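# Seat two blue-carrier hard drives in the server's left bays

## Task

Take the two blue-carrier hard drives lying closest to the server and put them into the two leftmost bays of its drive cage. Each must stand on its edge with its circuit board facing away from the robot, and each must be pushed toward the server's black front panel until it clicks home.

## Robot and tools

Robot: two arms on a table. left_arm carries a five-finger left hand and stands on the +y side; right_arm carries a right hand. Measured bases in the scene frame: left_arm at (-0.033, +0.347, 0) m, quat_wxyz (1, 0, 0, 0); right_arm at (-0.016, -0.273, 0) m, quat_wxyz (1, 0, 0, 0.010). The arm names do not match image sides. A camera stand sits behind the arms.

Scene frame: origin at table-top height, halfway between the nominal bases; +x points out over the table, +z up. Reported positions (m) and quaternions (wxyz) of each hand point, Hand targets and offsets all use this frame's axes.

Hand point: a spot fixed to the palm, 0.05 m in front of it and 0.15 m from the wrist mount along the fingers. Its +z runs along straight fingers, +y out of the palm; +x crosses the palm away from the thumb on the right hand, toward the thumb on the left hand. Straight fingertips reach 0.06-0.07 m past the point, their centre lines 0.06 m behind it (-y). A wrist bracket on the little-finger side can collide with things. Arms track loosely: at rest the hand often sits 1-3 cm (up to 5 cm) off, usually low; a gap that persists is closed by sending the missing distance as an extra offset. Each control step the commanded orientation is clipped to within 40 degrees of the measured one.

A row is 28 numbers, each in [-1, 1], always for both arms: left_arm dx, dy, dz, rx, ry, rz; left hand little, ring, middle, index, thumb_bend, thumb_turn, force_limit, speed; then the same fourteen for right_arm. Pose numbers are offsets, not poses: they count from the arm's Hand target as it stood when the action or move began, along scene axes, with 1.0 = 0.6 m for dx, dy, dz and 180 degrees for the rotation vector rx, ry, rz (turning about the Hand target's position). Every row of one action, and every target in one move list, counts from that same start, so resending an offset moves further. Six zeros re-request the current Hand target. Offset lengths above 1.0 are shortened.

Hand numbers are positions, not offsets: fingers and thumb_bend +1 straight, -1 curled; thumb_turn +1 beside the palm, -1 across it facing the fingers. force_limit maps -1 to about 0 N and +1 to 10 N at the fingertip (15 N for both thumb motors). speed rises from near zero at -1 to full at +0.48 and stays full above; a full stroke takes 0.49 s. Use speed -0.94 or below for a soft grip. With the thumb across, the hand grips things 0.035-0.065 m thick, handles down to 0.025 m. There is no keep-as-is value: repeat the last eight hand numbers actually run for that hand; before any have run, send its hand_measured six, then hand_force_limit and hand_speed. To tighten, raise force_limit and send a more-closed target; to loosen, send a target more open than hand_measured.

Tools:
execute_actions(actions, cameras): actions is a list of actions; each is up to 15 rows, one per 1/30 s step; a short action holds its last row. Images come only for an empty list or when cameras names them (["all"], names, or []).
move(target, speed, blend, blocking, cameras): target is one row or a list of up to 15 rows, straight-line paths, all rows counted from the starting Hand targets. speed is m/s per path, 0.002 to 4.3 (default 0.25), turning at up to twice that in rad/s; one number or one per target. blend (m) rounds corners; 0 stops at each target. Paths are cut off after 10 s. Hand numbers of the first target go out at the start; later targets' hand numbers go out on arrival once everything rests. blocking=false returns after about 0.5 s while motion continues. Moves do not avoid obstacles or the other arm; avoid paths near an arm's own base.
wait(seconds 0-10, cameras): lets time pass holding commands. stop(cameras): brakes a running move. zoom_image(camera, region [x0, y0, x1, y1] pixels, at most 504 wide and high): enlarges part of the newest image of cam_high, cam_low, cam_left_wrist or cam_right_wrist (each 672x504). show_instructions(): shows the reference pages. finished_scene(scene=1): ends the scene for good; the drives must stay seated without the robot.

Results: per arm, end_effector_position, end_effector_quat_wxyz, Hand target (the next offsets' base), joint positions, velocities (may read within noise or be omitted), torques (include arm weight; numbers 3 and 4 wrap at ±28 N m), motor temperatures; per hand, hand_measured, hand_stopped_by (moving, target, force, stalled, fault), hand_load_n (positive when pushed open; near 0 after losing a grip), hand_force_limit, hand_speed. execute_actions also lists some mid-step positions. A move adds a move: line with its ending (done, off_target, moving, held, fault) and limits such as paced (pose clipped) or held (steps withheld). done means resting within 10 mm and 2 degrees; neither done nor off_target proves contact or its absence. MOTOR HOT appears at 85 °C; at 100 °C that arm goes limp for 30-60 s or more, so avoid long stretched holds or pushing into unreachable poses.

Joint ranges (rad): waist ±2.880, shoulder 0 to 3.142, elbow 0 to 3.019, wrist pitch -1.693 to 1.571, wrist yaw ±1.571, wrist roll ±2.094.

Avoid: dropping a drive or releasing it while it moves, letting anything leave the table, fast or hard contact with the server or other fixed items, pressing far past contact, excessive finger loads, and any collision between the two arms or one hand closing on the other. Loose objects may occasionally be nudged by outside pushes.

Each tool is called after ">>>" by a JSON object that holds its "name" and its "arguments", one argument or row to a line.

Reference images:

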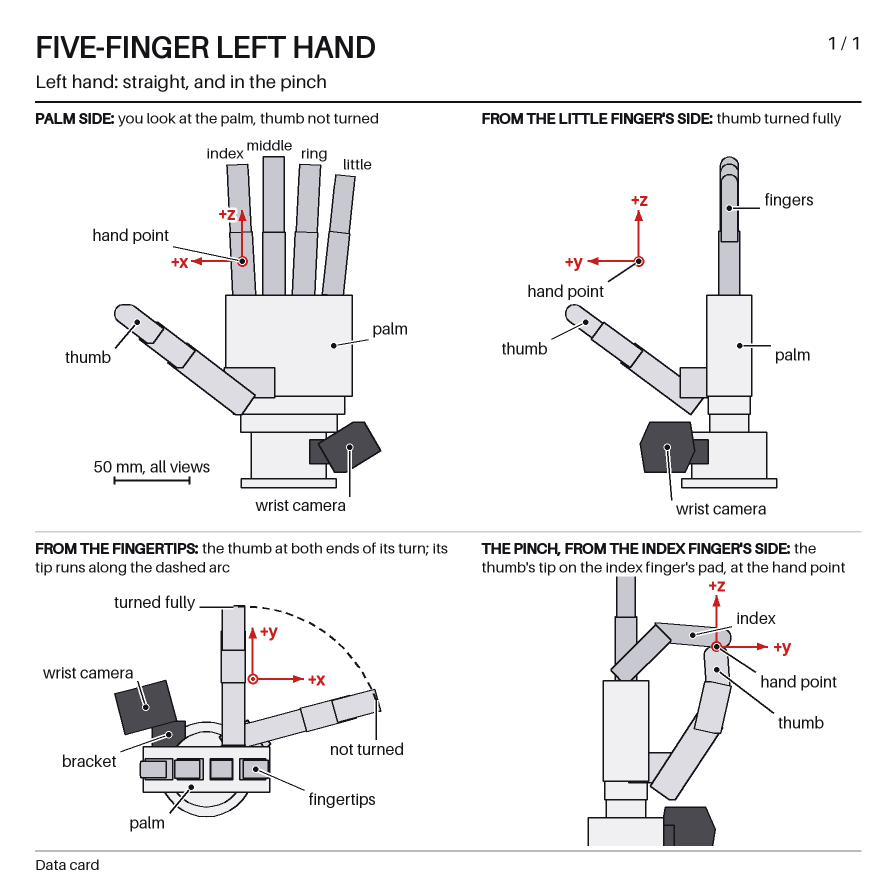

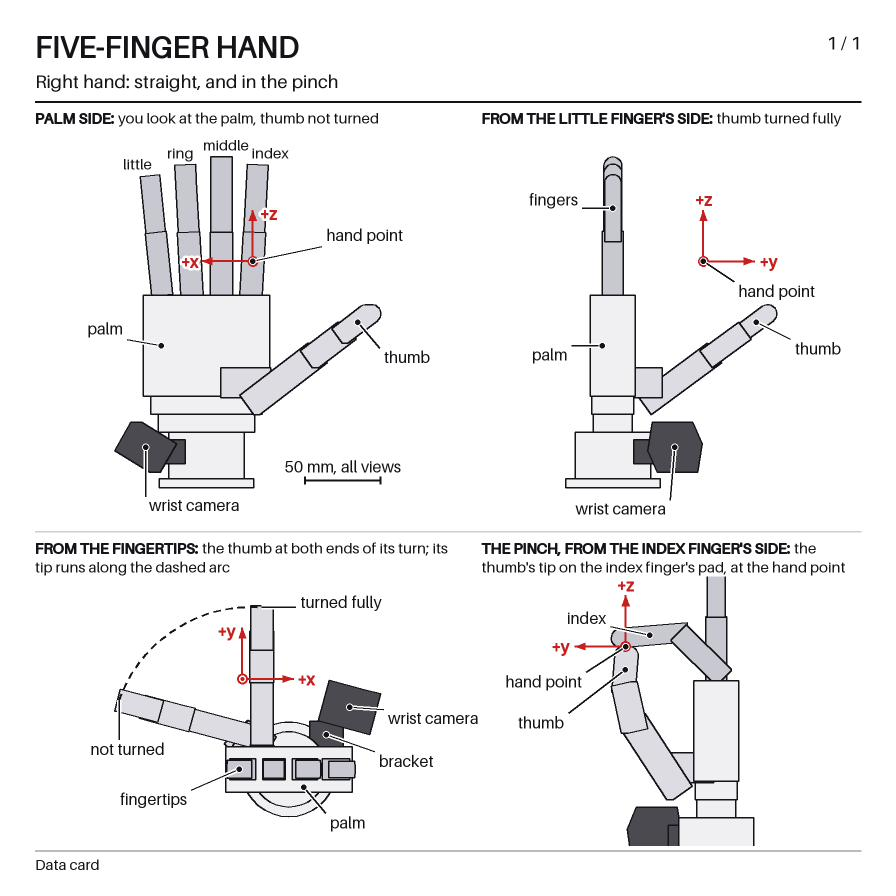

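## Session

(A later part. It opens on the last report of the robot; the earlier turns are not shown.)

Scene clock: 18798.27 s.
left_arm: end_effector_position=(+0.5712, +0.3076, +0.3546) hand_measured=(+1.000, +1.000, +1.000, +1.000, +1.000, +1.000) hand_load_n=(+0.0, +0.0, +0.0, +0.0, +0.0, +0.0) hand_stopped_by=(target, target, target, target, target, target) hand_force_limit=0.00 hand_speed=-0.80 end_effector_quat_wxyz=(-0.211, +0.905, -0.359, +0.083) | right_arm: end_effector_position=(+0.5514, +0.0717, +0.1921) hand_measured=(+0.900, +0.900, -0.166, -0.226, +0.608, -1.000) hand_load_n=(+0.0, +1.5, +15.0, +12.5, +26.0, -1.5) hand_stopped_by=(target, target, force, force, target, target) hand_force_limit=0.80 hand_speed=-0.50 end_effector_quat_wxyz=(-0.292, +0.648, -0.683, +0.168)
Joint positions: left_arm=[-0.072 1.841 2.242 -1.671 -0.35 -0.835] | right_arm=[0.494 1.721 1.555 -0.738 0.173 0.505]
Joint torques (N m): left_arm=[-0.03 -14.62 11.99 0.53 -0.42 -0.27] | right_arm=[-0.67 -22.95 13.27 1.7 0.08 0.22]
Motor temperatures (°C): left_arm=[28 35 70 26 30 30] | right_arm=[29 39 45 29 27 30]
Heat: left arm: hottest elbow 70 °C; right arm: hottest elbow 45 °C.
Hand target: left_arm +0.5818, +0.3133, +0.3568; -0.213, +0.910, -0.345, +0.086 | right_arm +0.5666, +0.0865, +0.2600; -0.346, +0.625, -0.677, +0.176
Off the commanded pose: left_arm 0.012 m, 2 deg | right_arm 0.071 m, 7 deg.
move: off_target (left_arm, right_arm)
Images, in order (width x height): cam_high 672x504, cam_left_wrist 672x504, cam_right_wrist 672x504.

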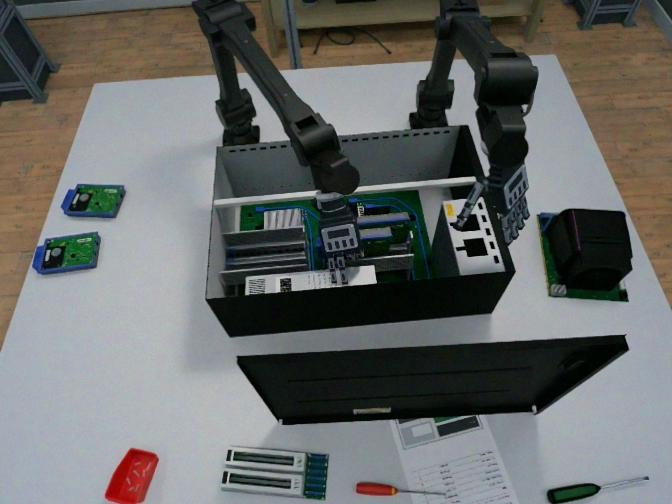

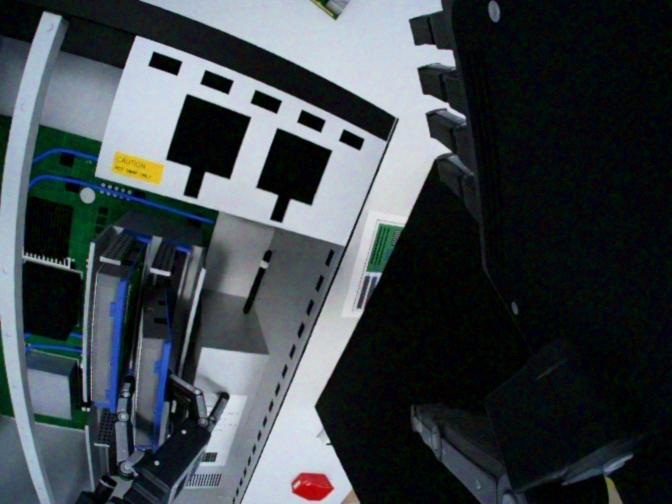

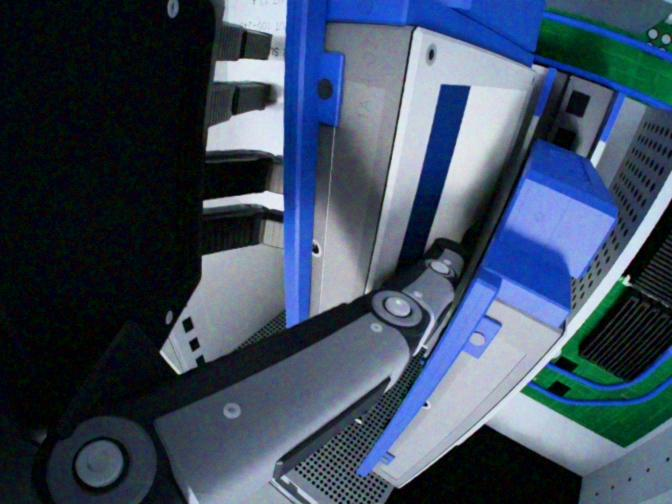

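>>> {"name": "move", "arguments": {
  "target": [0,0,0,0,0,0,1,1,1,1,1,1,0,-0.8,0.02,0.015,0.04,0.0,0,0.0,0.9,0.9,-0.65,-0.6,0.6,-1,0.8,-0.5],
  "speed": 0.04,
  "cameras": ["cam_left_wrist","cam_right_wrist"]
}}

Scene clock: 18812.67 s.
left_arm: end_effector_position=(+0.5712, +0.3076, +0.3546) hand_measured=(+1.000, +1.000, +1.000, +1.000, +1.000, +1.000) hand_load_n=(+0.0, +0.0, +0.0, +0.0, +0.0, +0.0) hand_stopped_by=(target, target, target, target, target, target) hand_force_limit=0.00 hand_speed=-0.80 end_effector_quat_wxyz=(-0.211, +0.905, -0.359, +0.083) | right_arm: end_effector_position=(+0.5615, +0.0776, +0.2237) hand_measured=(+0.900, +0.900, -0.166, -0.226, +0.608, -1.000) hand_load_n=(+0.0, +0.0, +15.0, +12.5, +26.0, -1.0) hand_stopped_by=(target, target, force, force, target, target) hand_force_limit=0.80 hand_speed=-0.50 end_effector_quat_wxyz=(-0.293, +0.648, -0.683, +0.169)
Joint positions: left_arm=[-0.072 1.841 2.242 -1.671 -0.35 -0.835] | right_arm=[0.495 1.74 1.662 -0.822 0.175 0.505]
Joint torques (N m): left_arm=[0.03 -14.62 12.03 0.57 -0.43 -0.26] | right_arm=[-0.5 -21.71 13.94 2.1 0.09 0.24]
Motor temperatures (°C): left_arm=[28 35 70 26 30 30] | right_arm=[29 40 46 29 27 30]
Heat: left arm: hottest elbow 70 °C; right arm: hottest elbow 46 °C.
Hand target: left_arm +0.5818, +0.3133, +0.3568; -0.213, +0.910, -0.345, +0.086 | right_arm +0.5787, +0.0954, +0.2840; -0.346, +0.625, -0.677, +0.176
Off the commanded pose: left_arm 0.012 m, 2 deg | right_arm 0.065 m, 7 deg.
move: off_target (left_arm, right_arm)
Images, in order (width x height): cam_left_wrist 672x504, cam_right_wrist 672x504.

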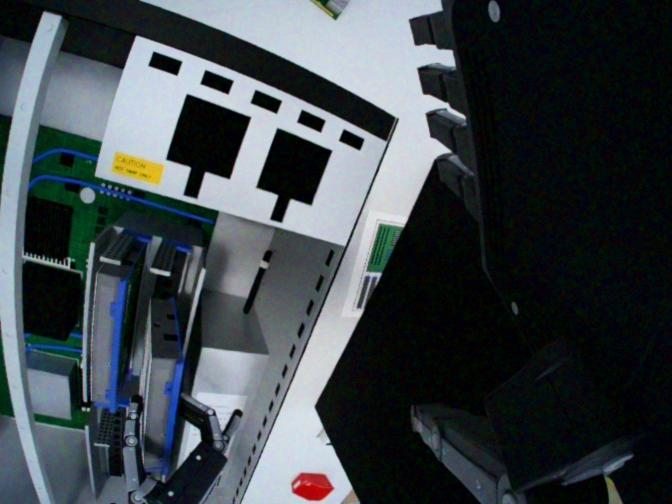

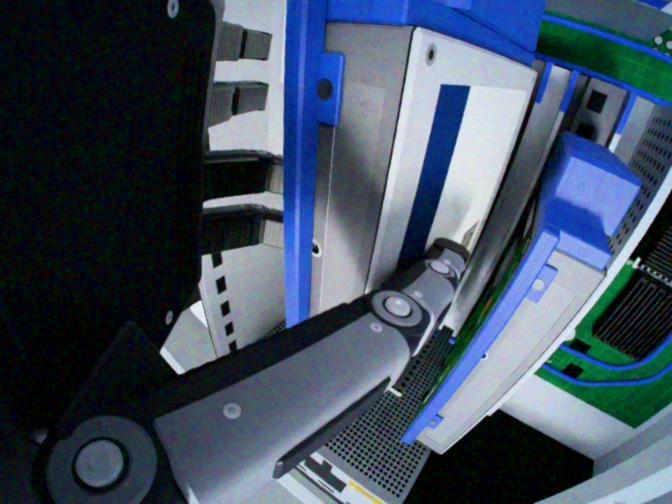

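>>> {"name": "zoom_image", "arguments": {
  "camera": "cam_right_wrist",
  "region": [270, 0, 560, 200]
}}

>>> {"name": "zoom_image", "arguments": {
  "camera": "cam_right_wrist",
  "region": [270, 150, 560, 350]
}}

>>> {"name": "zoom_image", "arguments": {
  "camera": "cam_left_wrist",
  "region": [130, 250, 220, 340]
}}

Scaled by 1.738 from the camera's 672x504 image, which has a finer 960x720 frame.

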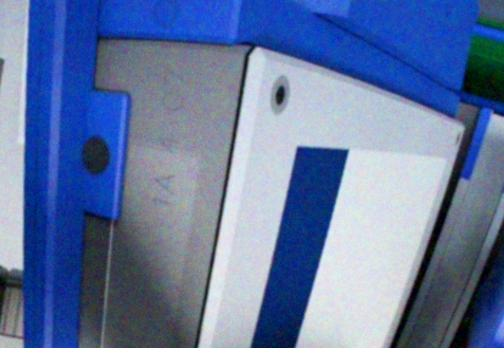

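Scaled by 1.738 from the camera's 672x504 image, which has a finer 960x720 frame.

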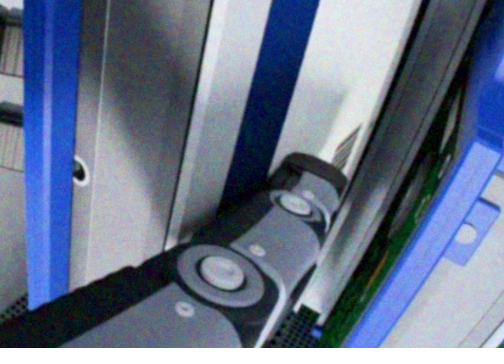

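Scaled by 5.600 from the camera's 672x504 image, which has a finer 960x720 frame.

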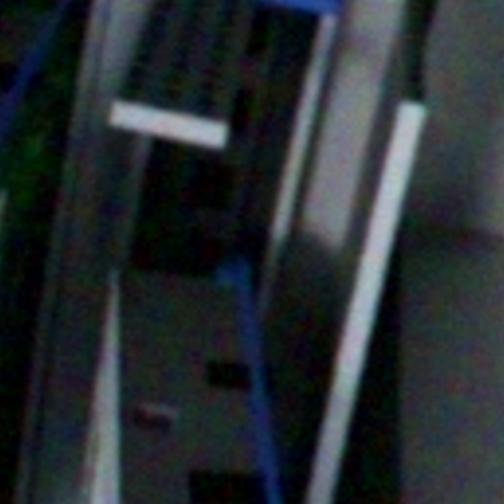

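>>> {"name": "zoom_image", "arguments": {
  "camera": "cam_right_wrist",
  "region": [500, 40, 620, 160]
}}

>>> {"name": "zoom_image", "arguments": {
  "camera": "cam_right_wrist",
  "region": [440, 160, 560, 280]
}}

Scaled by 4.200 from the camera's 672x504 image, which has a finer 960x720 frame.

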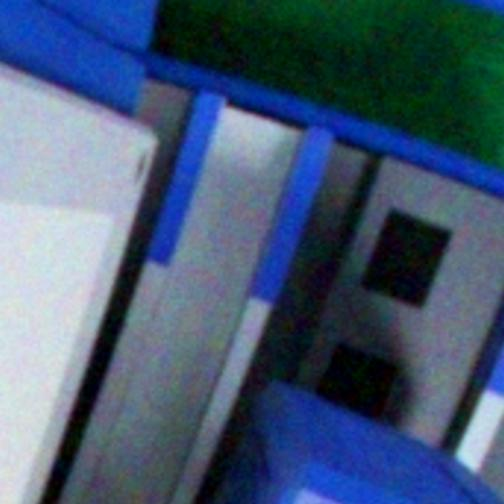

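Scaled by 4.200 from the camera's 672x504 image, which has a finer 960x720 frame.

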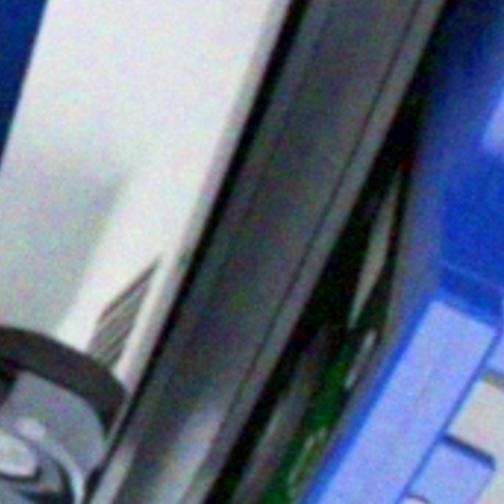

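>>> {"name": "move", "arguments": {
  "target": [0,0,0,0,0,0,1,1,1,1,1,1,0,-0.8,0.002,0.006,-0.035,0.0,0,0.0,0.9,0.9,-0.65,-0.6,0.6,-1,0.8,-0.5],
  "speed": 0.03,
  "cameras": ["cam_left_wrist","cam_right_wrist","cam_high"]
}}

>>> {"name": "zoom_image", "arguments": {
  "camera": "cam_left_wrist",
  "region": [130, 250, 220, 340]
}}

>>> {"name": "zoom_image", "arguments": {
  "camera": "cam_high",
  "region": [340, 200, 420, 270]
}}

Scene clock: 18990.73 s.
left_arm: end_effector_position=(+0.5712, +0.3076, +0.3546) hand_measured=(+1.000, +1.000, +1.000, +1.000, +1.000, +1.000) hand_load_n=(-0.5, +0.0, +0.0, +0.0, +0.0, +0.0) hand_stopped_by=(target, target, target, target, target, target) hand_force_limit=0.00 hand_speed=-0.80 end_effector_quat_wxyz=(-0.211, +0.905, -0.359, +0.083) | right_arm: end_effector_position=(+0.5663, +0.0832, +0.2194) hand_measured=(+0.900, +0.900, -0.166, -0.226, +0.608, -1.000) hand_load_n=(+0.0, +0.0, +15.0, +12.5, +26.0, -1.0) hand_stopped_by=(target, target, force, force, target, target) hand_force_limit=0.80 hand_speed=-0.50 end_effector_quat_wxyz=(-0.299, +0.647, -0.681, +0.171)
Joint positions: left_arm=[-0.072 1.841 2.242 -1.671 -0.35 -0.835] | right_arm=[0.5 1.752 1.662 -0.797 0.178 0.507]
Joint torques (N m): left_arm=[-0.03 -14.62 11.99 0.54 -0.43 -0.27] | right_arm=[-0.44 -21.71 11.34 3.17 0.1 0.26]
Motor temperatures (°C): left_arm=[28 35 70 26 30 30] | right_arm=[29 41 53 29 27 30]
Heat: left arm: hottest elbow 70 °C; right arm: hottest elbow 53 °C.
Hand target: left_arm +0.5818, +0.3133, +0.3568; -0.213, +0.910, -0.345, +0.086 | right_arm +0.5799, +0.0990, +0.2631; -0.346, +0.625, -0.677, +0.176
Off the commanded pose: left_arm 0.012 m, 2 deg | right_arm 0.048 m, 6 deg.
move: off_target (left_arm, right_arm)
Images, in order (width x height): cam_high 672x504, cam_left_wrist 672x504, cam_right_wrist 672x504.

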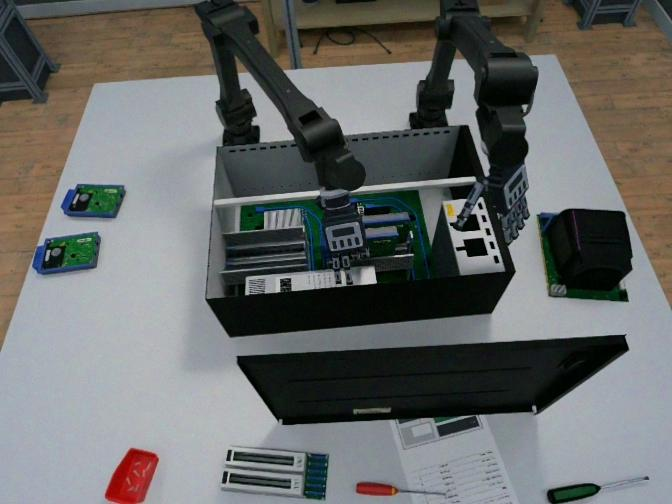

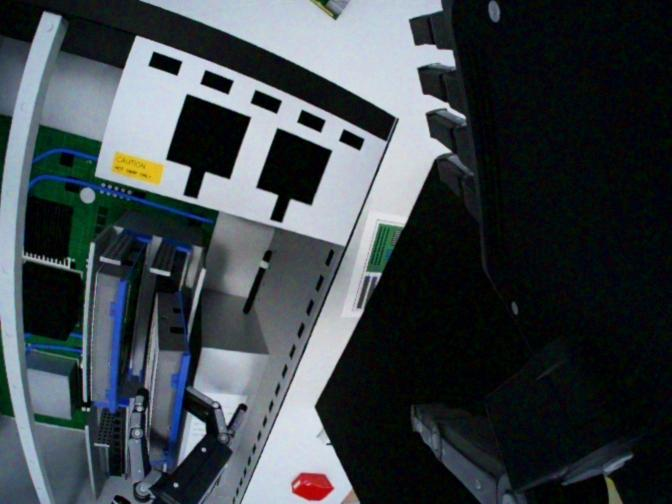

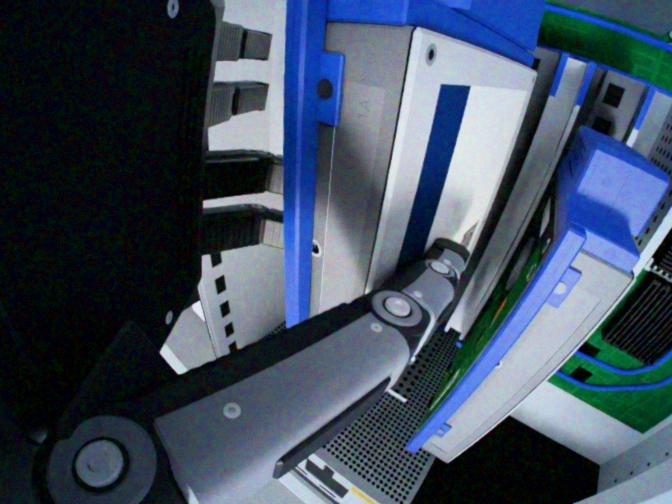

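Scaled by 5.600 from the camera's 672x504 image, which has a finer 960x720 frame.

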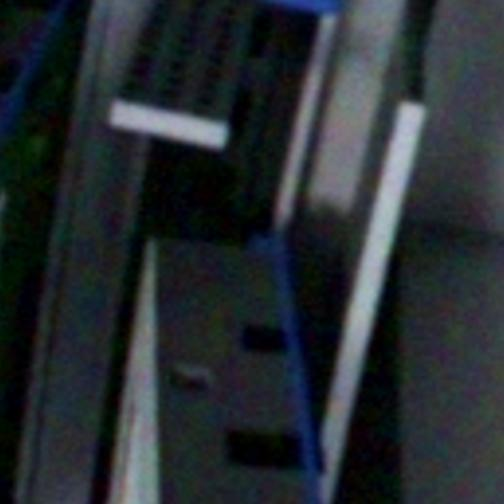

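Scaled by 6.300 from the camera's 672x504 image, which has a finer 960x720 frame.

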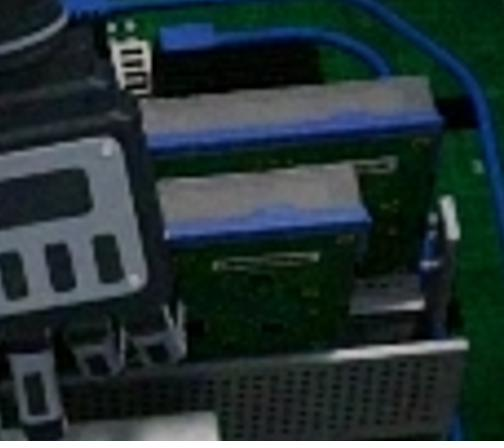

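>>> {"name": "move", "arguments": {
  "target": [0,0,0,0,0,0,1,1,1,1,1,1,0,-0.8,-0.008,-0.006,-0.03,0.0,0,0.0,0.9,0.9,-0.65,-0.6,0.6,-1,0.8,-0.5],
  "speed": 0.03,
  "cameras": ["cam_left_wrist"]
}}

>>> {"name": "zoom_image", "arguments": {
  "camera": "cam_left_wrist",
  "region": [130, 250, 220, 340]
}}

Scene clock: 19003.40 s.
left_arm: end_effector_position=(+0.5712, +0.3076, +0.3546) hand_measured=(+1.000, +1.000, +1.000, +1.000, +1.000, +1.000) hand_load_n=(+0.0, +0.0, -0.5, +0.0, +0.0, +0.0) hand_stopped_by=(target, target, target, target, target, target) hand_force_limit=0.00 hand_speed=-0.80 end_effector_quat_wxyz=(-0.211, +0.905, -0.359, +0.083) | right_arm: end_effector_position=(+0.5656, +0.0828, +0.2026) hand_measured=(+0.900, +0.900, -0.166, -0.226, +0.608, -1.000) hand_load_n=(+0.0, +0.0, +15.0, +12.5, +26.0, -1.5) hand_stopped_by=(target, target, force, force, target, target) hand_force_limit=0.80 hand_speed=-0.50 end_effector_quat_wxyz=(-0.301, +0.646, -0.680, +0.171)
Joint positions: left_arm=[-0.072 1.841 2.242 -1.671 -0.35 -0.835] | right_arm=[0.5 1.752 1.616 -0.746 0.178 0.507]
Joint torques (N m): left_arm=[-0.03 -14.62 12.03 0.51 -0.43 -0.26] | right_arm=[-0.62 -22.77 10.03 3.21 0.07 0.25]
Motor temperatures (°C): left_arm=[28 35 70 26 30 30] | right_arm=[29 39 53 29 27 30]
Heat: left arm: hottest elbow 70 °C; right arm: hottest elbow 53 °C.
Hand target: left_arm +0.5818, +0.3133, +0.3568; -0.213, +0.910, -0.345, +0.086 | right_arm +0.5751, +0.0953, +0.2450; -0.346, +0.625, -0.677, +0.176
Off the commanded pose: left_arm 0.012 m, 2 deg | right_arm 0.045 m, 6 deg.
move: off_target (left_arm, right_arm)
Images, in order (width x height): cam_left_wrist 672x504.

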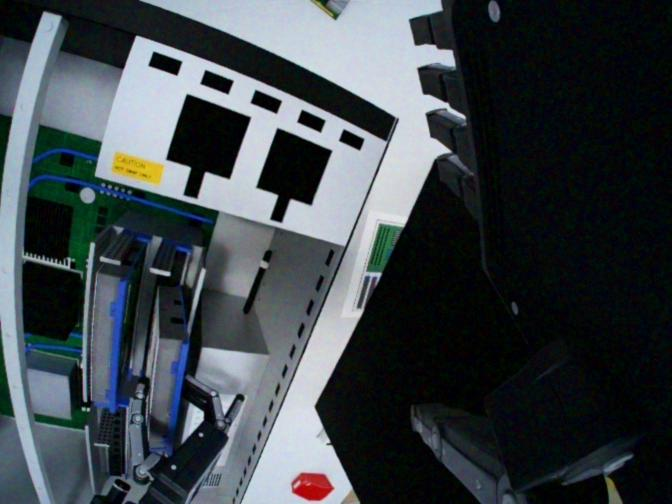

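Scaled by 5.600 from the camera's 672x504 image, which has a finer 960x720 frame.

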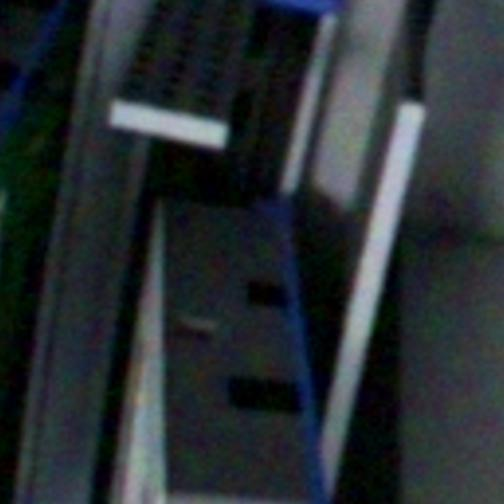

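>>> {"name": "move", "arguments": {
  "target": [0,0,0,0,0,0,1,1,1,1,1,1,0,-0.8,-0.018,0.0,0.0,0.0,0,0.0,0.9,0.9,-0.65,-0.6,0.6,-1,0.8,-0.5],
  "speed": 0.03,
  "cameras": ["cam_left_wrist"]
}}

>>> {"name": "zoom_image", "arguments": {
  "camera": "cam_left_wrist",
  "region": [130, 250, 220, 340]
}}

Scene clock: 19015.57 s.
left_arm: end_effector_position=(+0.5712, +0.3076, +0.3546) hand_measured=(+1.000, +1.000, +1.000, +1.000, +1.000, +1.000) hand_load_n=(+0.0, +0.0, +0.0, +0.0, +0.0, +0.0) hand_stopped_by=(target, target, target, target, target, target) hand_force_limit=0.00 hand_speed=-0.80 end_effector_quat_wxyz=(-0.211, +0.905, -0.359, +0.083) | right_arm: end_effector_position=(+0.5604, +0.0830, +0.1918) hand_measured=(+0.900, +0.900, -0.166, -0.226, +0.608, -1.000) hand_load_n=(+0.0, +1.0, +15.0, +12.5, +26.0, -1.5) hand_stopped_by=(target, target, force, force, target, target) hand_force_limit=0.80 hand_speed=-0.50 end_effector_quat_wxyz=(-0.296, +0.647, -0.682, +0.171)
Joint positions: left_arm=[-0.072 1.841 2.242 -1.671 -0.35 -0.835] | right_arm=[0.505 1.75 1.59 -0.733 0.185 0.513]
Joint torques (N m): left_arm=[0.03 -14.56 11.99 0.51 -0.43 -0.27] | right_arm=[-0.26 -24.59 9.51 2.93 0.03 0.26]
Motor temperatures (°C): left_arm=[28 35 70 26 30 30] | right_arm=[29 38 53 29 27 30]
Heat: left arm: hottest elbow 70 °C; right arm: hottest elbow 53 °C.
Hand target: left_arm +0.5818, +0.3133, +0.3568; -0.213, +0.910, -0.345, +0.086 | right_arm +0.5643, +0.0954, +0.2451; -0.346, +0.625, -0.677, +0.176
Off the commanded pose: left_arm 0.012 m, 2 deg | right_arm 0.055 m, 6 deg.
move: off_target (left_arm, right_arm)
Images, in order (width x height): cam_left_wrist 672x504.

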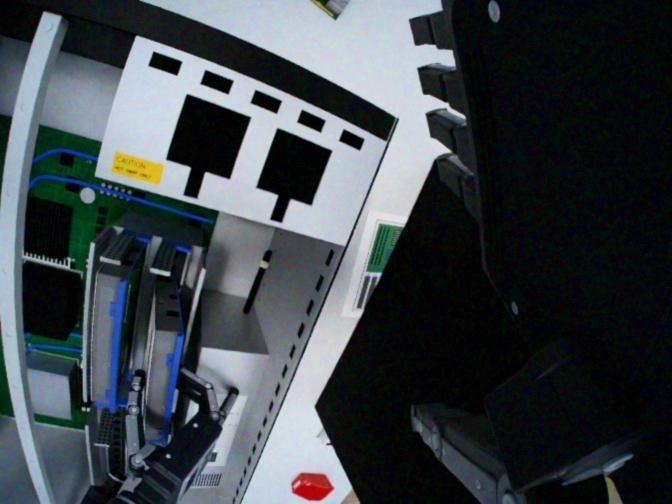

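Scaled by 5.600 from the camera's 672x504 image, which has a finer 960x720 frame.

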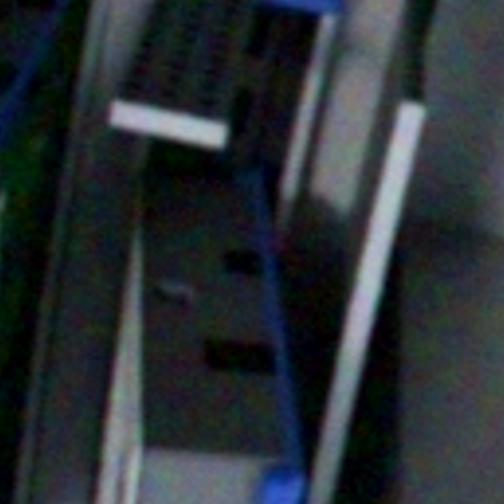

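>>> {"name": "move", "arguments": {
  "target": [0,0,0,0,0,0,1,1,1,1,1,1,0,-0.8,0.025,0.004,0.06,0.0,0,0.0,0.9,0.9,-0.65,-0.6,0.6,-1,0.8,-0.5],
  "speed": 0.1,
  "cameras": ["cam_left_wrist"]
}}

Scene clock: 19066.83 s.
left_arm: end_effector_position=(+0.5712, +0.3076, +0.3546) hand_measured=(+1.000, +1.000, +1.000, +1.000, +1.000, +1.000) hand_load_n=(+0.0, +0.0, +0.0, +0.0, +0.0, +0.0) hand_stopped_by=(target, target, target, target, target, target) hand_force_limit=0.00 hand_speed=-0.80 end_effector_quat_wxyz=(-0.211, +0.905, -0.359, +0.083) | right_arm: end_effector_position=(+0.5598, +0.0833, +0.2150) hand_measured=(+0.900, +0.900, -0.166, -0.226, +0.608, -1.000) hand_load_n=(+0.0, +0.0, +15.0, +12.5, +26.0, -1.5) hand_stopped_by=(target, target, force, force, target, target) hand_force_limit=0.80 hand_speed=-0.50 end_effector_quat_wxyz=(-0.290, +0.649, -0.683, +0.168)
Joint positions: left_arm=[-0.072 1.841 2.242 -1.671 -0.35 -0.835] | right_arm=[0.505 1.75 1.656 -0.814 0.182 0.513]
Joint torques (N m): left_arm=[-0.03 -14.68 12.01 0.53 -0.43 -0.26] | right_arm=[-1.08 -22.42 14.11 2.04 -0.09 0.18]
Motor temperatures (°C): left_arm=[28 35 70 26 30 30] | right_arm=[29 40 48 29 27 30]
Heat: left arm: hottest elbow 70 °C; right arm: hottest elbow 48 °C.
Hand target: left_arm +0.5818, +0.3133, +0.3568; -0.213, +0.910, -0.345, +0.086 | right_arm +0.5792, +0.0978, +0.2810; -0.346, +0.625, -0.677, +0.176
Off the commanded pose: left_arm 0.012 m, 2 deg | right_arm 0.070 m, 7 deg.
move: off_target (left_arm, right_arm)
Images, in order (width x height): cam_left_wrist 672x504.

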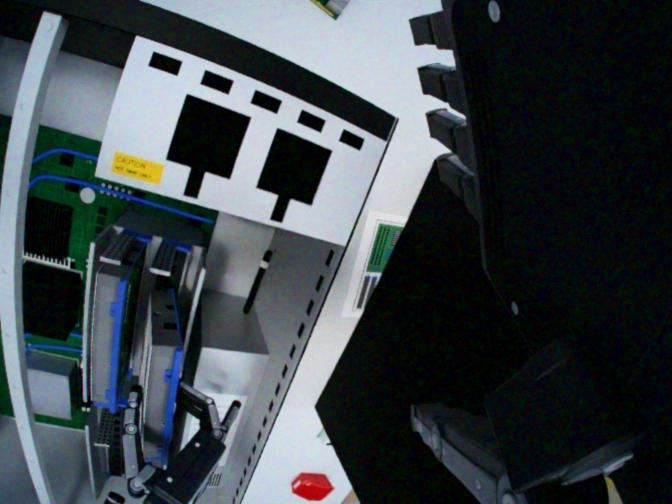

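>>> {"name": "execute_actions", "arguments": {
  "actions": [
    [[0,0,0,0,0,0,1,1,1,1,1,1,0,-0.8,0,0,0.0,0,0,0,-0.1,-0.1,-0.65,-0.6,0.6,-1,-0.6,-0.4]]
  ],
  "cameras": ["cam_right_wrist","cam_left_wrist"]
}}

>>> {"name": "zoom_image", "arguments": {
  "camera": "cam_left_wrist",
  "region": [130, 250, 220, 340]
}}

Scene clock: 19085.33 s.
left_arm: end_effector_position=(+0.5712, +0.3076, +0.3546) hand_measured=(+1.000, +1.000, +1.000, +1.000, +1.000, +1.000) hand_load_n=(-0.5, +0.0, +0.0, +0.0, +0.0, +0.0) hand_stopped_by=(target, target, target, target, target, target) hand_force_limit=0.00 hand_speed=-0.80 end_effector_quat_wxyz=(-0.211, +0.905, -0.359, +0.083) | right_arm: end_effector_position=(+0.5596, +0.0832, +0.2149) hand_measured=(-0.100, -0.100, -0.166, -0.226, +0.608, -1.000) hand_load_n=(+0.0, +0.0, +15.0, +12.5, +26.0, -1.5) hand_stopped_by=(target, target, force, force, target, target) hand_force_limit=-0.60 hand_speed=-0.40 end_effector_quat_wxyz=(-0.289, +0.649, -0.683, +0.168)
Joint positions: left_arm=[-0.072 1.841 2.242 -1.671 -0.35 -0.835] | right_arm=[0.505 1.75 1.656 -0.815 0.182 0.513]
Joint torques (N m): left_arm=[0.09 -14.56 12.01 0.54 -0.43 -0.27] | right_arm=[-1.03 -22.42 14.09 2.06 -0.09 0.18]
Motor temperatures (°C): left_arm=[28 35 70 26 30 30] | right_arm=[29 40 50 29 27 30]
Heat: left arm: hottest elbow 70 °C; right arm: hottest elbow 50 °C.
Hand target: left_arm +0.5818, +0.3133, +0.3568; -0.213, +0.910, -0.345, +0.086 | right_arm +0.5792, +0.0978, +0.2810; -0.346, +0.625, -0.677, +0.176
Off the commanded pose: left_arm 0.012 m, 2 deg | right_arm 0.070 m, 7 deg.
Step readings (end_effector_position of left_arm | right_arm):
0: (+0.5712, +0.3076, +0.3546) | (+0.5598, +0.0833, +0.2150)
1: (+0.5712, +0.3076, +0.3546) | (+0.5598, +0.0833, +0.2150)
2: (+0.5712, +0.3076, +0.3546) | (+0.5598, +0.0833, +0.2150)
4: (+0.5712, +0.3076, +0.3546) | (+0.5598, +0.0833, +0.2150)
8: (+0.5712, +0.3076, +0.3546) | (+0.5596, +0.0832, +0.2149)
15: (+0.5712, +0.3076, +0.3546) | (+0.5596, +0.0832, +0.2149)
Images, in order (width x height): cam_left_wrist 672x504, cam_right_wrist 672x504.

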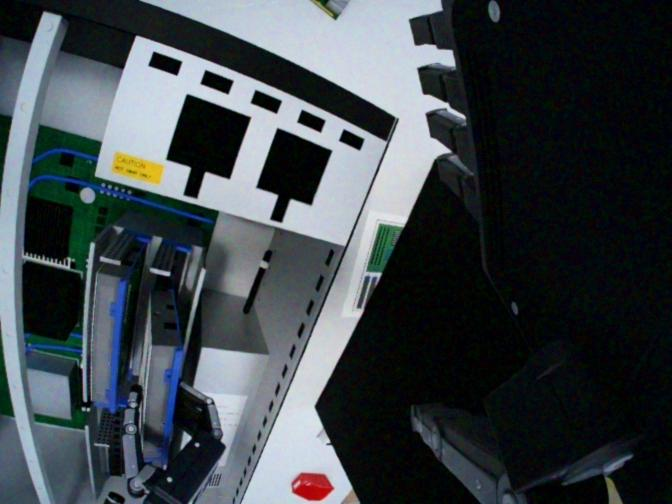

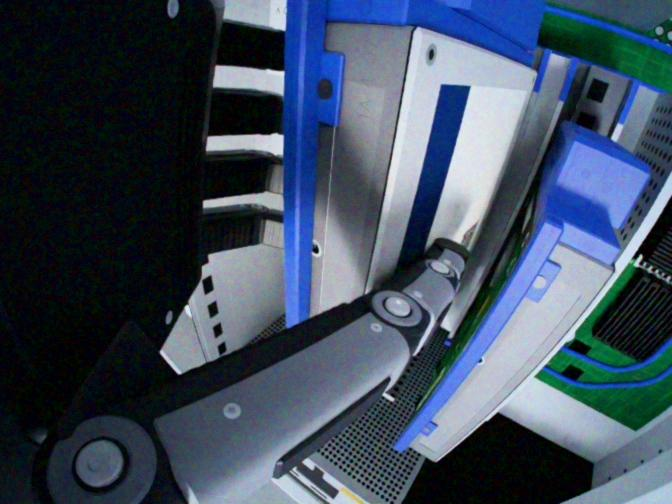

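Scaled by 5.600 from the camera's 672x504 image, which has a finer 960x720 frame.

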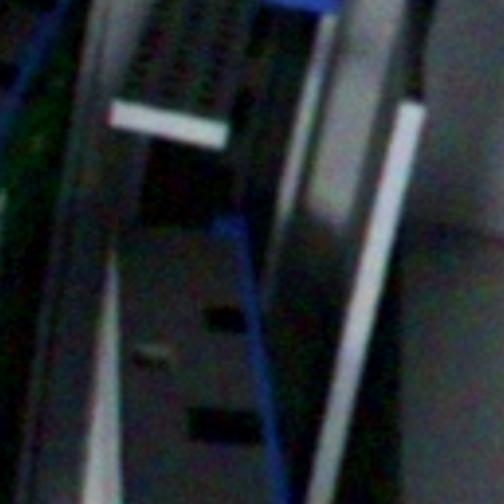

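>>> {"name": "move", "arguments": {
  "target": [0,0,0,0,0,0,1,1,1,1,1,1,0,-0.8,-0.006,0.0,-0.06,0.0,0,0.0,-0.1,-0.1,-0.65,-0.6,0.6,-1,-0.6,-0.4],
  "speed": 0.03,
  "cameras": ["cam_left_wrist"]
}}

>>> {"name": "zoom_image", "arguments": {
  "camera": "cam_left_wrist",
  "region": [130, 250, 220, 340]
}}

Scene clock: 19103.07 s.
left_arm: end_effector_position=(+0.5712, +0.3076, +0.3546) hand_measured=(+1.000, +1.000, +1.000, +1.000, +1.000, +1.000) hand_load_n=(+0.0, +0.0, +0.0, +0.0, +0.0, +0.0) hand_stopped_by=(target, target, target, target, target, target) hand_force_limit=0.00 hand_speed=-0.80 end_effector_quat_wxyz=(-0.211, +0.905, -0.359, +0.083) | right_arm: end_effector_position=(+0.5651, +0.0866, +0.2070) hand_measured=(-0.100, -0.100, -0.166, -0.226, +0.608, -1.000) hand_load_n=(+0.0, +0.5, +15.0, +12.5, +26.0, -1.5) hand_stopped_by=(target, target, force, force, target, target) hand_force_limit=-0.60 hand_speed=-0.40 end_effector_quat_wxyz=(-0.305, +0.644, -0.680, +0.172)
Joint positions: left_arm=[-0.072 1.841 2.242 -1.671 -0.35 -0.835] | right_arm=[0.505 1.75 1.622 -0.748 0.181 0.513]
Joint torques (N m): left_arm=[0.09 -14.62 12.01 0.51 -0.42 -0.26] | right_arm=[-0.73 -22.07 10.04 3.22 0.05 0.21]
Motor temperatures (°C): left_arm=[28 35 70 26 30 30] | right_arm=[29 40 51 29 27 30]
Heat: left arm: hottest elbow 70 °C; right arm: hottest elbow 51 °C.
Hand target: left_arm +0.5818, +0.3133, +0.3568; -0.213, +0.910, -0.345, +0.086 | right_arm +0.5756, +0.0977, +0.2450; -0.346, +0.625, -0.677, +0.176
Off the commanded pose: left_arm 0.012 m, 2 deg | right_arm 0.041 m, 5 deg.
move: off_target (left_arm, right_arm)
Images, in order (width x height): cam_left_wrist 672x504.

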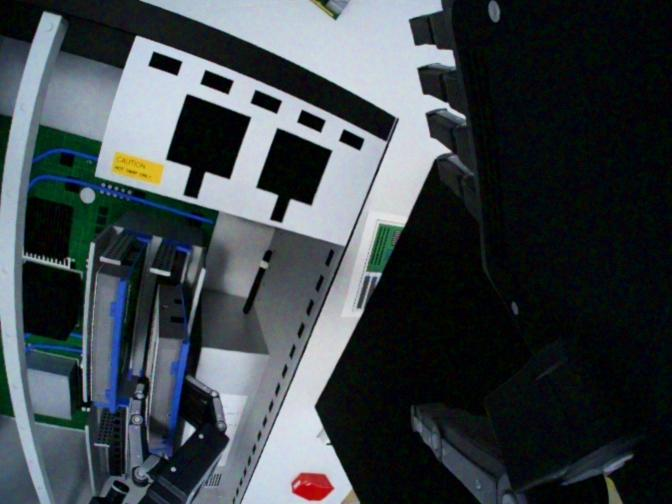

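Scaled by 5.600 from the camera's 672x504 image, which has a finer 960x720 frame.

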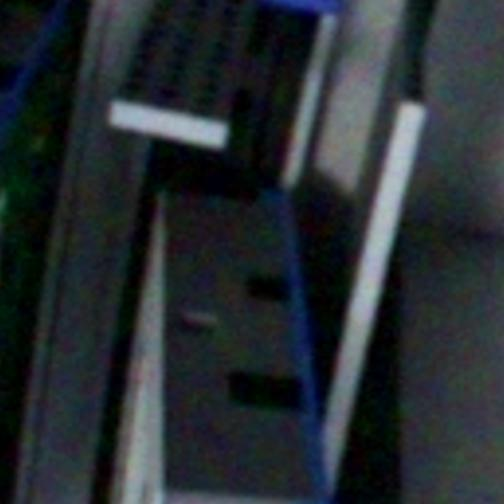

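>>> {"name": "move", "arguments": {
  "target": [0,0,0,0,0,0,1,1,1,1,1,1,0,-0.8,-0.011,-0.004,0.0,0.0,0,0.0,-0.1,-0.1,-0.65,-0.6,0.6,-1,-0.6,-0.4],
  "speed": 0.03,
  "cameras": ["cam_left_wrist"]
}}

>>> {"name": "zoom_image", "arguments": {
  "camera": "cam_left_wrist",
  "region": [130, 250, 220, 340]
}}

Scene clock: 19113.80 s.
left_arm: end_effector_position=(+0.5712, +0.3076, +0.3546) hand_measured=(+1.000, +1.000, +1.000, +1.000, +1.000, +1.000) hand_load_n=(+0.0, +0.0, +0.0, +0.0, +0.0, +0.0) hand_stopped_by=(target, target, target, target, target, target) hand_force_limit=0.00 hand_speed=-0.80 end_effector_quat_wxyz=(-0.211, +0.905, -0.359, +0.083) | right_arm: end_effector_position=(+0.5600, +0.0836, +0.1945) hand_measured=(-0.100, -0.100, -0.166, -0.226, +0.608, -1.000) hand_load_n=(+0.0, +0.0, +15.0, +12.5, +26.0, -1.5) hand_stopped_by=(target, target, force, force, target, target) hand_force_limit=-0.60 hand_speed=-0.40 end_effector_quat_wxyz=(-0.296, +0.647, -0.682, +0.169)
Joint positions: left_arm=[-0.072 1.841 2.242 -1.671 -0.35 -0.835] | right_arm=[0.505 1.75 1.597 -0.741 0.181 0.513]
Joint torques (N m): left_arm=[0.09 -14.68 12.01 0.53 -0.42 -0.26] | right_arm=[-0.62 -23.71 9.98 3.12 0.09 0.23]
Motor temperatures (°C): left_arm=[28 35 70 26 30 30] | right_arm=[29 40 50 29 27 30]
Heat: left arm: hottest elbow 70 °C; right arm: hottest elbow 50 °C.
Hand target: left_arm +0.5818, +0.3133, +0.3568; -0.213, +0.910, -0.345, +0.086 | right_arm +0.5691, +0.0954, +0.2450; -0.346, +0.625, -0.677, +0.176
Off the commanded pose: left_arm 0.012 m, 2 deg | right_arm 0.053 m, 6 deg.
move: off_target (left_arm, right_arm)
Images, in order (width x height): cam_left_wrist 672x504.

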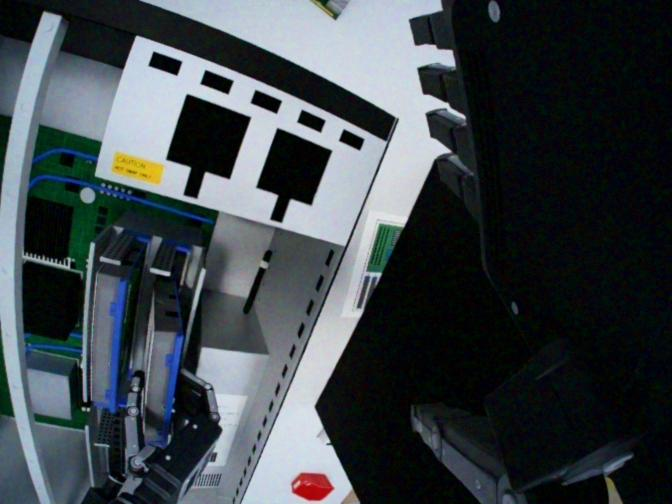

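Scaled by 5.600 from the camera's 672x504 image, which has a finer 960x720 frame.

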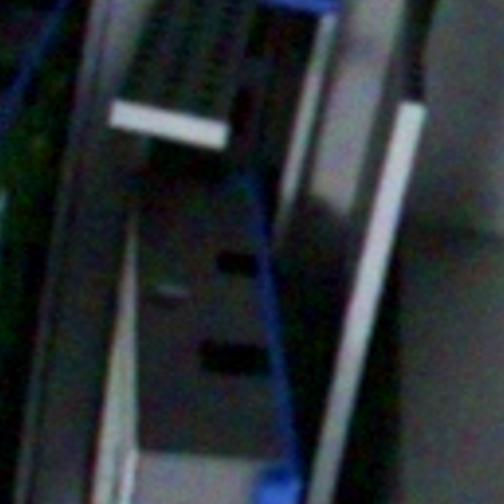

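>>> {"name": "move", "arguments": {
  "target": [0,0,0,0,0,0,1,1,1,1,1,1,0,-0.8,0.006,0.0,-0.005,0.0,0,0.0,-0.1,-0.1,-0.65,-0.6,0.6,-1,-0.6,-0.4],
  "speed": 0.03,
  "cameras": ["cam_left_wrist","cam_high","cam_right_wrist"]
}}

>>> {"name": "zoom_image", "arguments": {
  "camera": "cam_left_wrist",
  "region": [130, 250, 220, 340]
}}

>>> {"name": "zoom_image", "arguments": {
  "camera": "cam_high",
  "region": [340, 200, 420, 270]
}}

>>> {"name": "zoom_image", "arguments": {
  "camera": "cam_right_wrist",
  "region": [460, 40, 620, 200]
}}

Scene clock: 19129.57 s.
left_arm: end_effector_position=(+0.5712, +0.3076, +0.3546) hand_measured=(+1.000, +1.000, +1.000, +1.000, +1.000, +1.000) hand_load_n=(+0.0, +0.0, +0.0, +0.0, -0.5, +0.0) hand_stopped_by=(target, target, target, target, target, target) hand_force_limit=0.00 hand_speed=-0.80 end_effector_quat_wxyz=(-0.211, +0.905, -0.359, +0.083) | right_arm: end_effector_position=(+0.5602, +0.0838, +0.1933) hand_measured=(-0.100, -0.100, -0.166, -0.226, +0.608, -1.000) hand_load_n=(+0.0, +0.0, +15.0, +12.5, +26.0, -1.5) hand_stopped_by=(target, target, force, force, target, target) hand_force_limit=-0.60 hand_speed=-0.40 end_effector_quat_wxyz=(-0.297, +0.647, -0.681, +0.170)
Joint positions: left_arm=[-0.072 1.841 2.242 -1.671 -0.35 -0.835] | right_arm=[0.505 1.75 1.593 -0.736 0.181 0.513]
Joint torques (N m): left_arm=[-0.03 -14.62 12.03 0.54 -0.42 -0.27] | right_arm=[-0.91 -23 10.47 3.12 0.01 0.2]
Motor temperatures (°C): left_arm=[28 35 70 26 30 30] | right_arm=[29 41 51 29 27 30]
Heat: left arm: hottest elbow 70 °C; right arm: hottest elbow 51 °C.
Hand target: left_arm +0.5818, +0.3133, +0.3568; -0.213, +0.910, -0.345, +0.086 | right_arm +0.5726, +0.0954, +0.2420; -0.346, +0.625, -0.677, +0.176
Off the commanded pose: left_arm 0.012 m, 2 deg | right_arm 0.052 m, 6 deg.
move: off_target (left_arm, right_arm)
Images, in order (width x height): cam_high 672x504, cam_left_wrist 672x504, cam_right_wrist 672x504.

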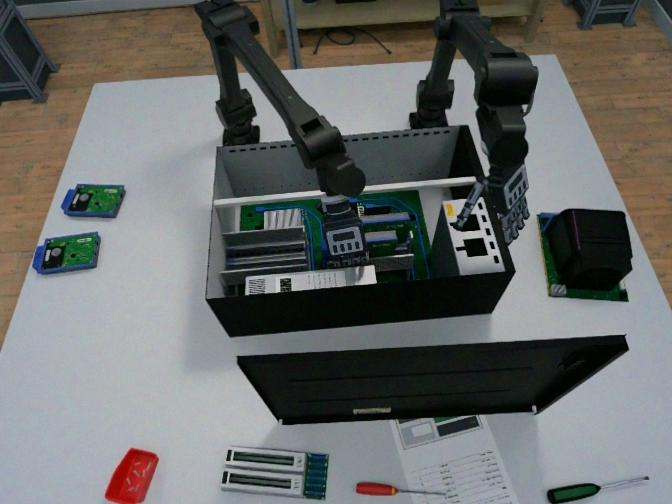

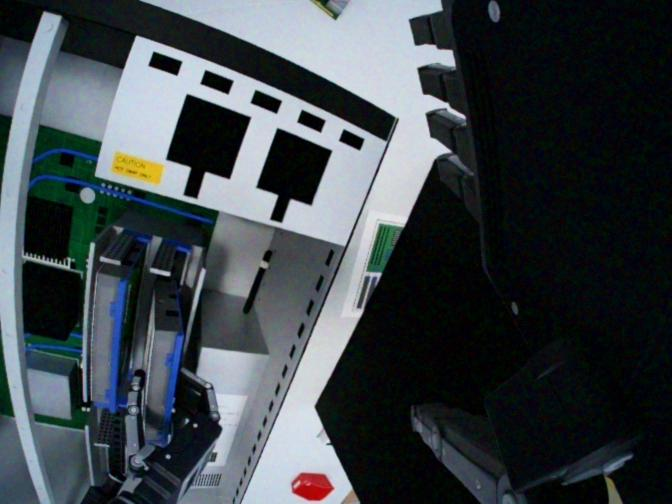

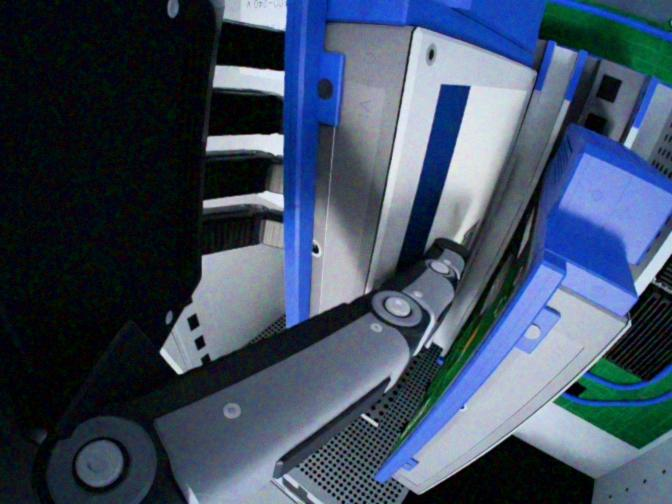

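Scaled by 5.600 from the camera's 672x504 image, which has a finer 960x720 frame.

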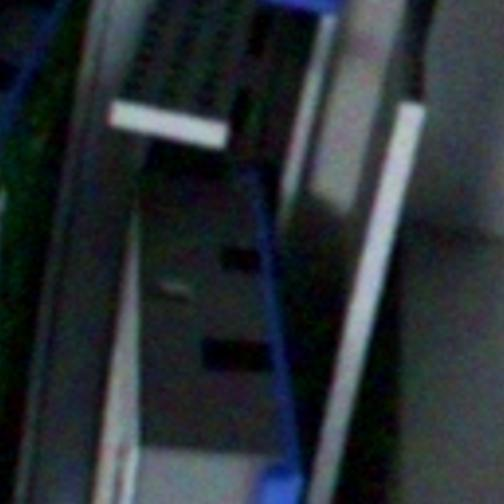

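Scaled by 6.300 from the camera's 672x504 image, which has a finer 960x720 frame.

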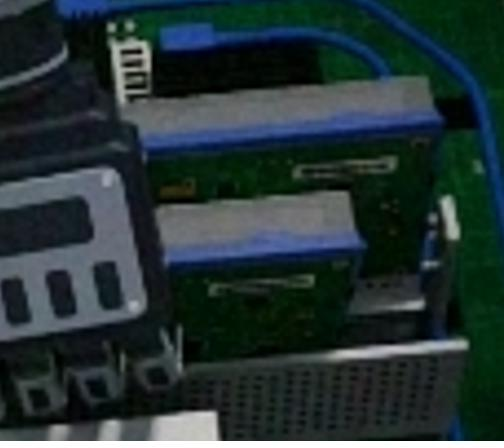

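Scaled by 3.150 from the camera's 672x504 image, which has a finer 960x720 frame.

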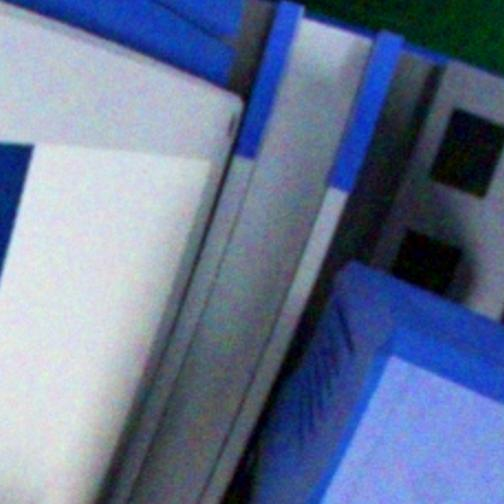

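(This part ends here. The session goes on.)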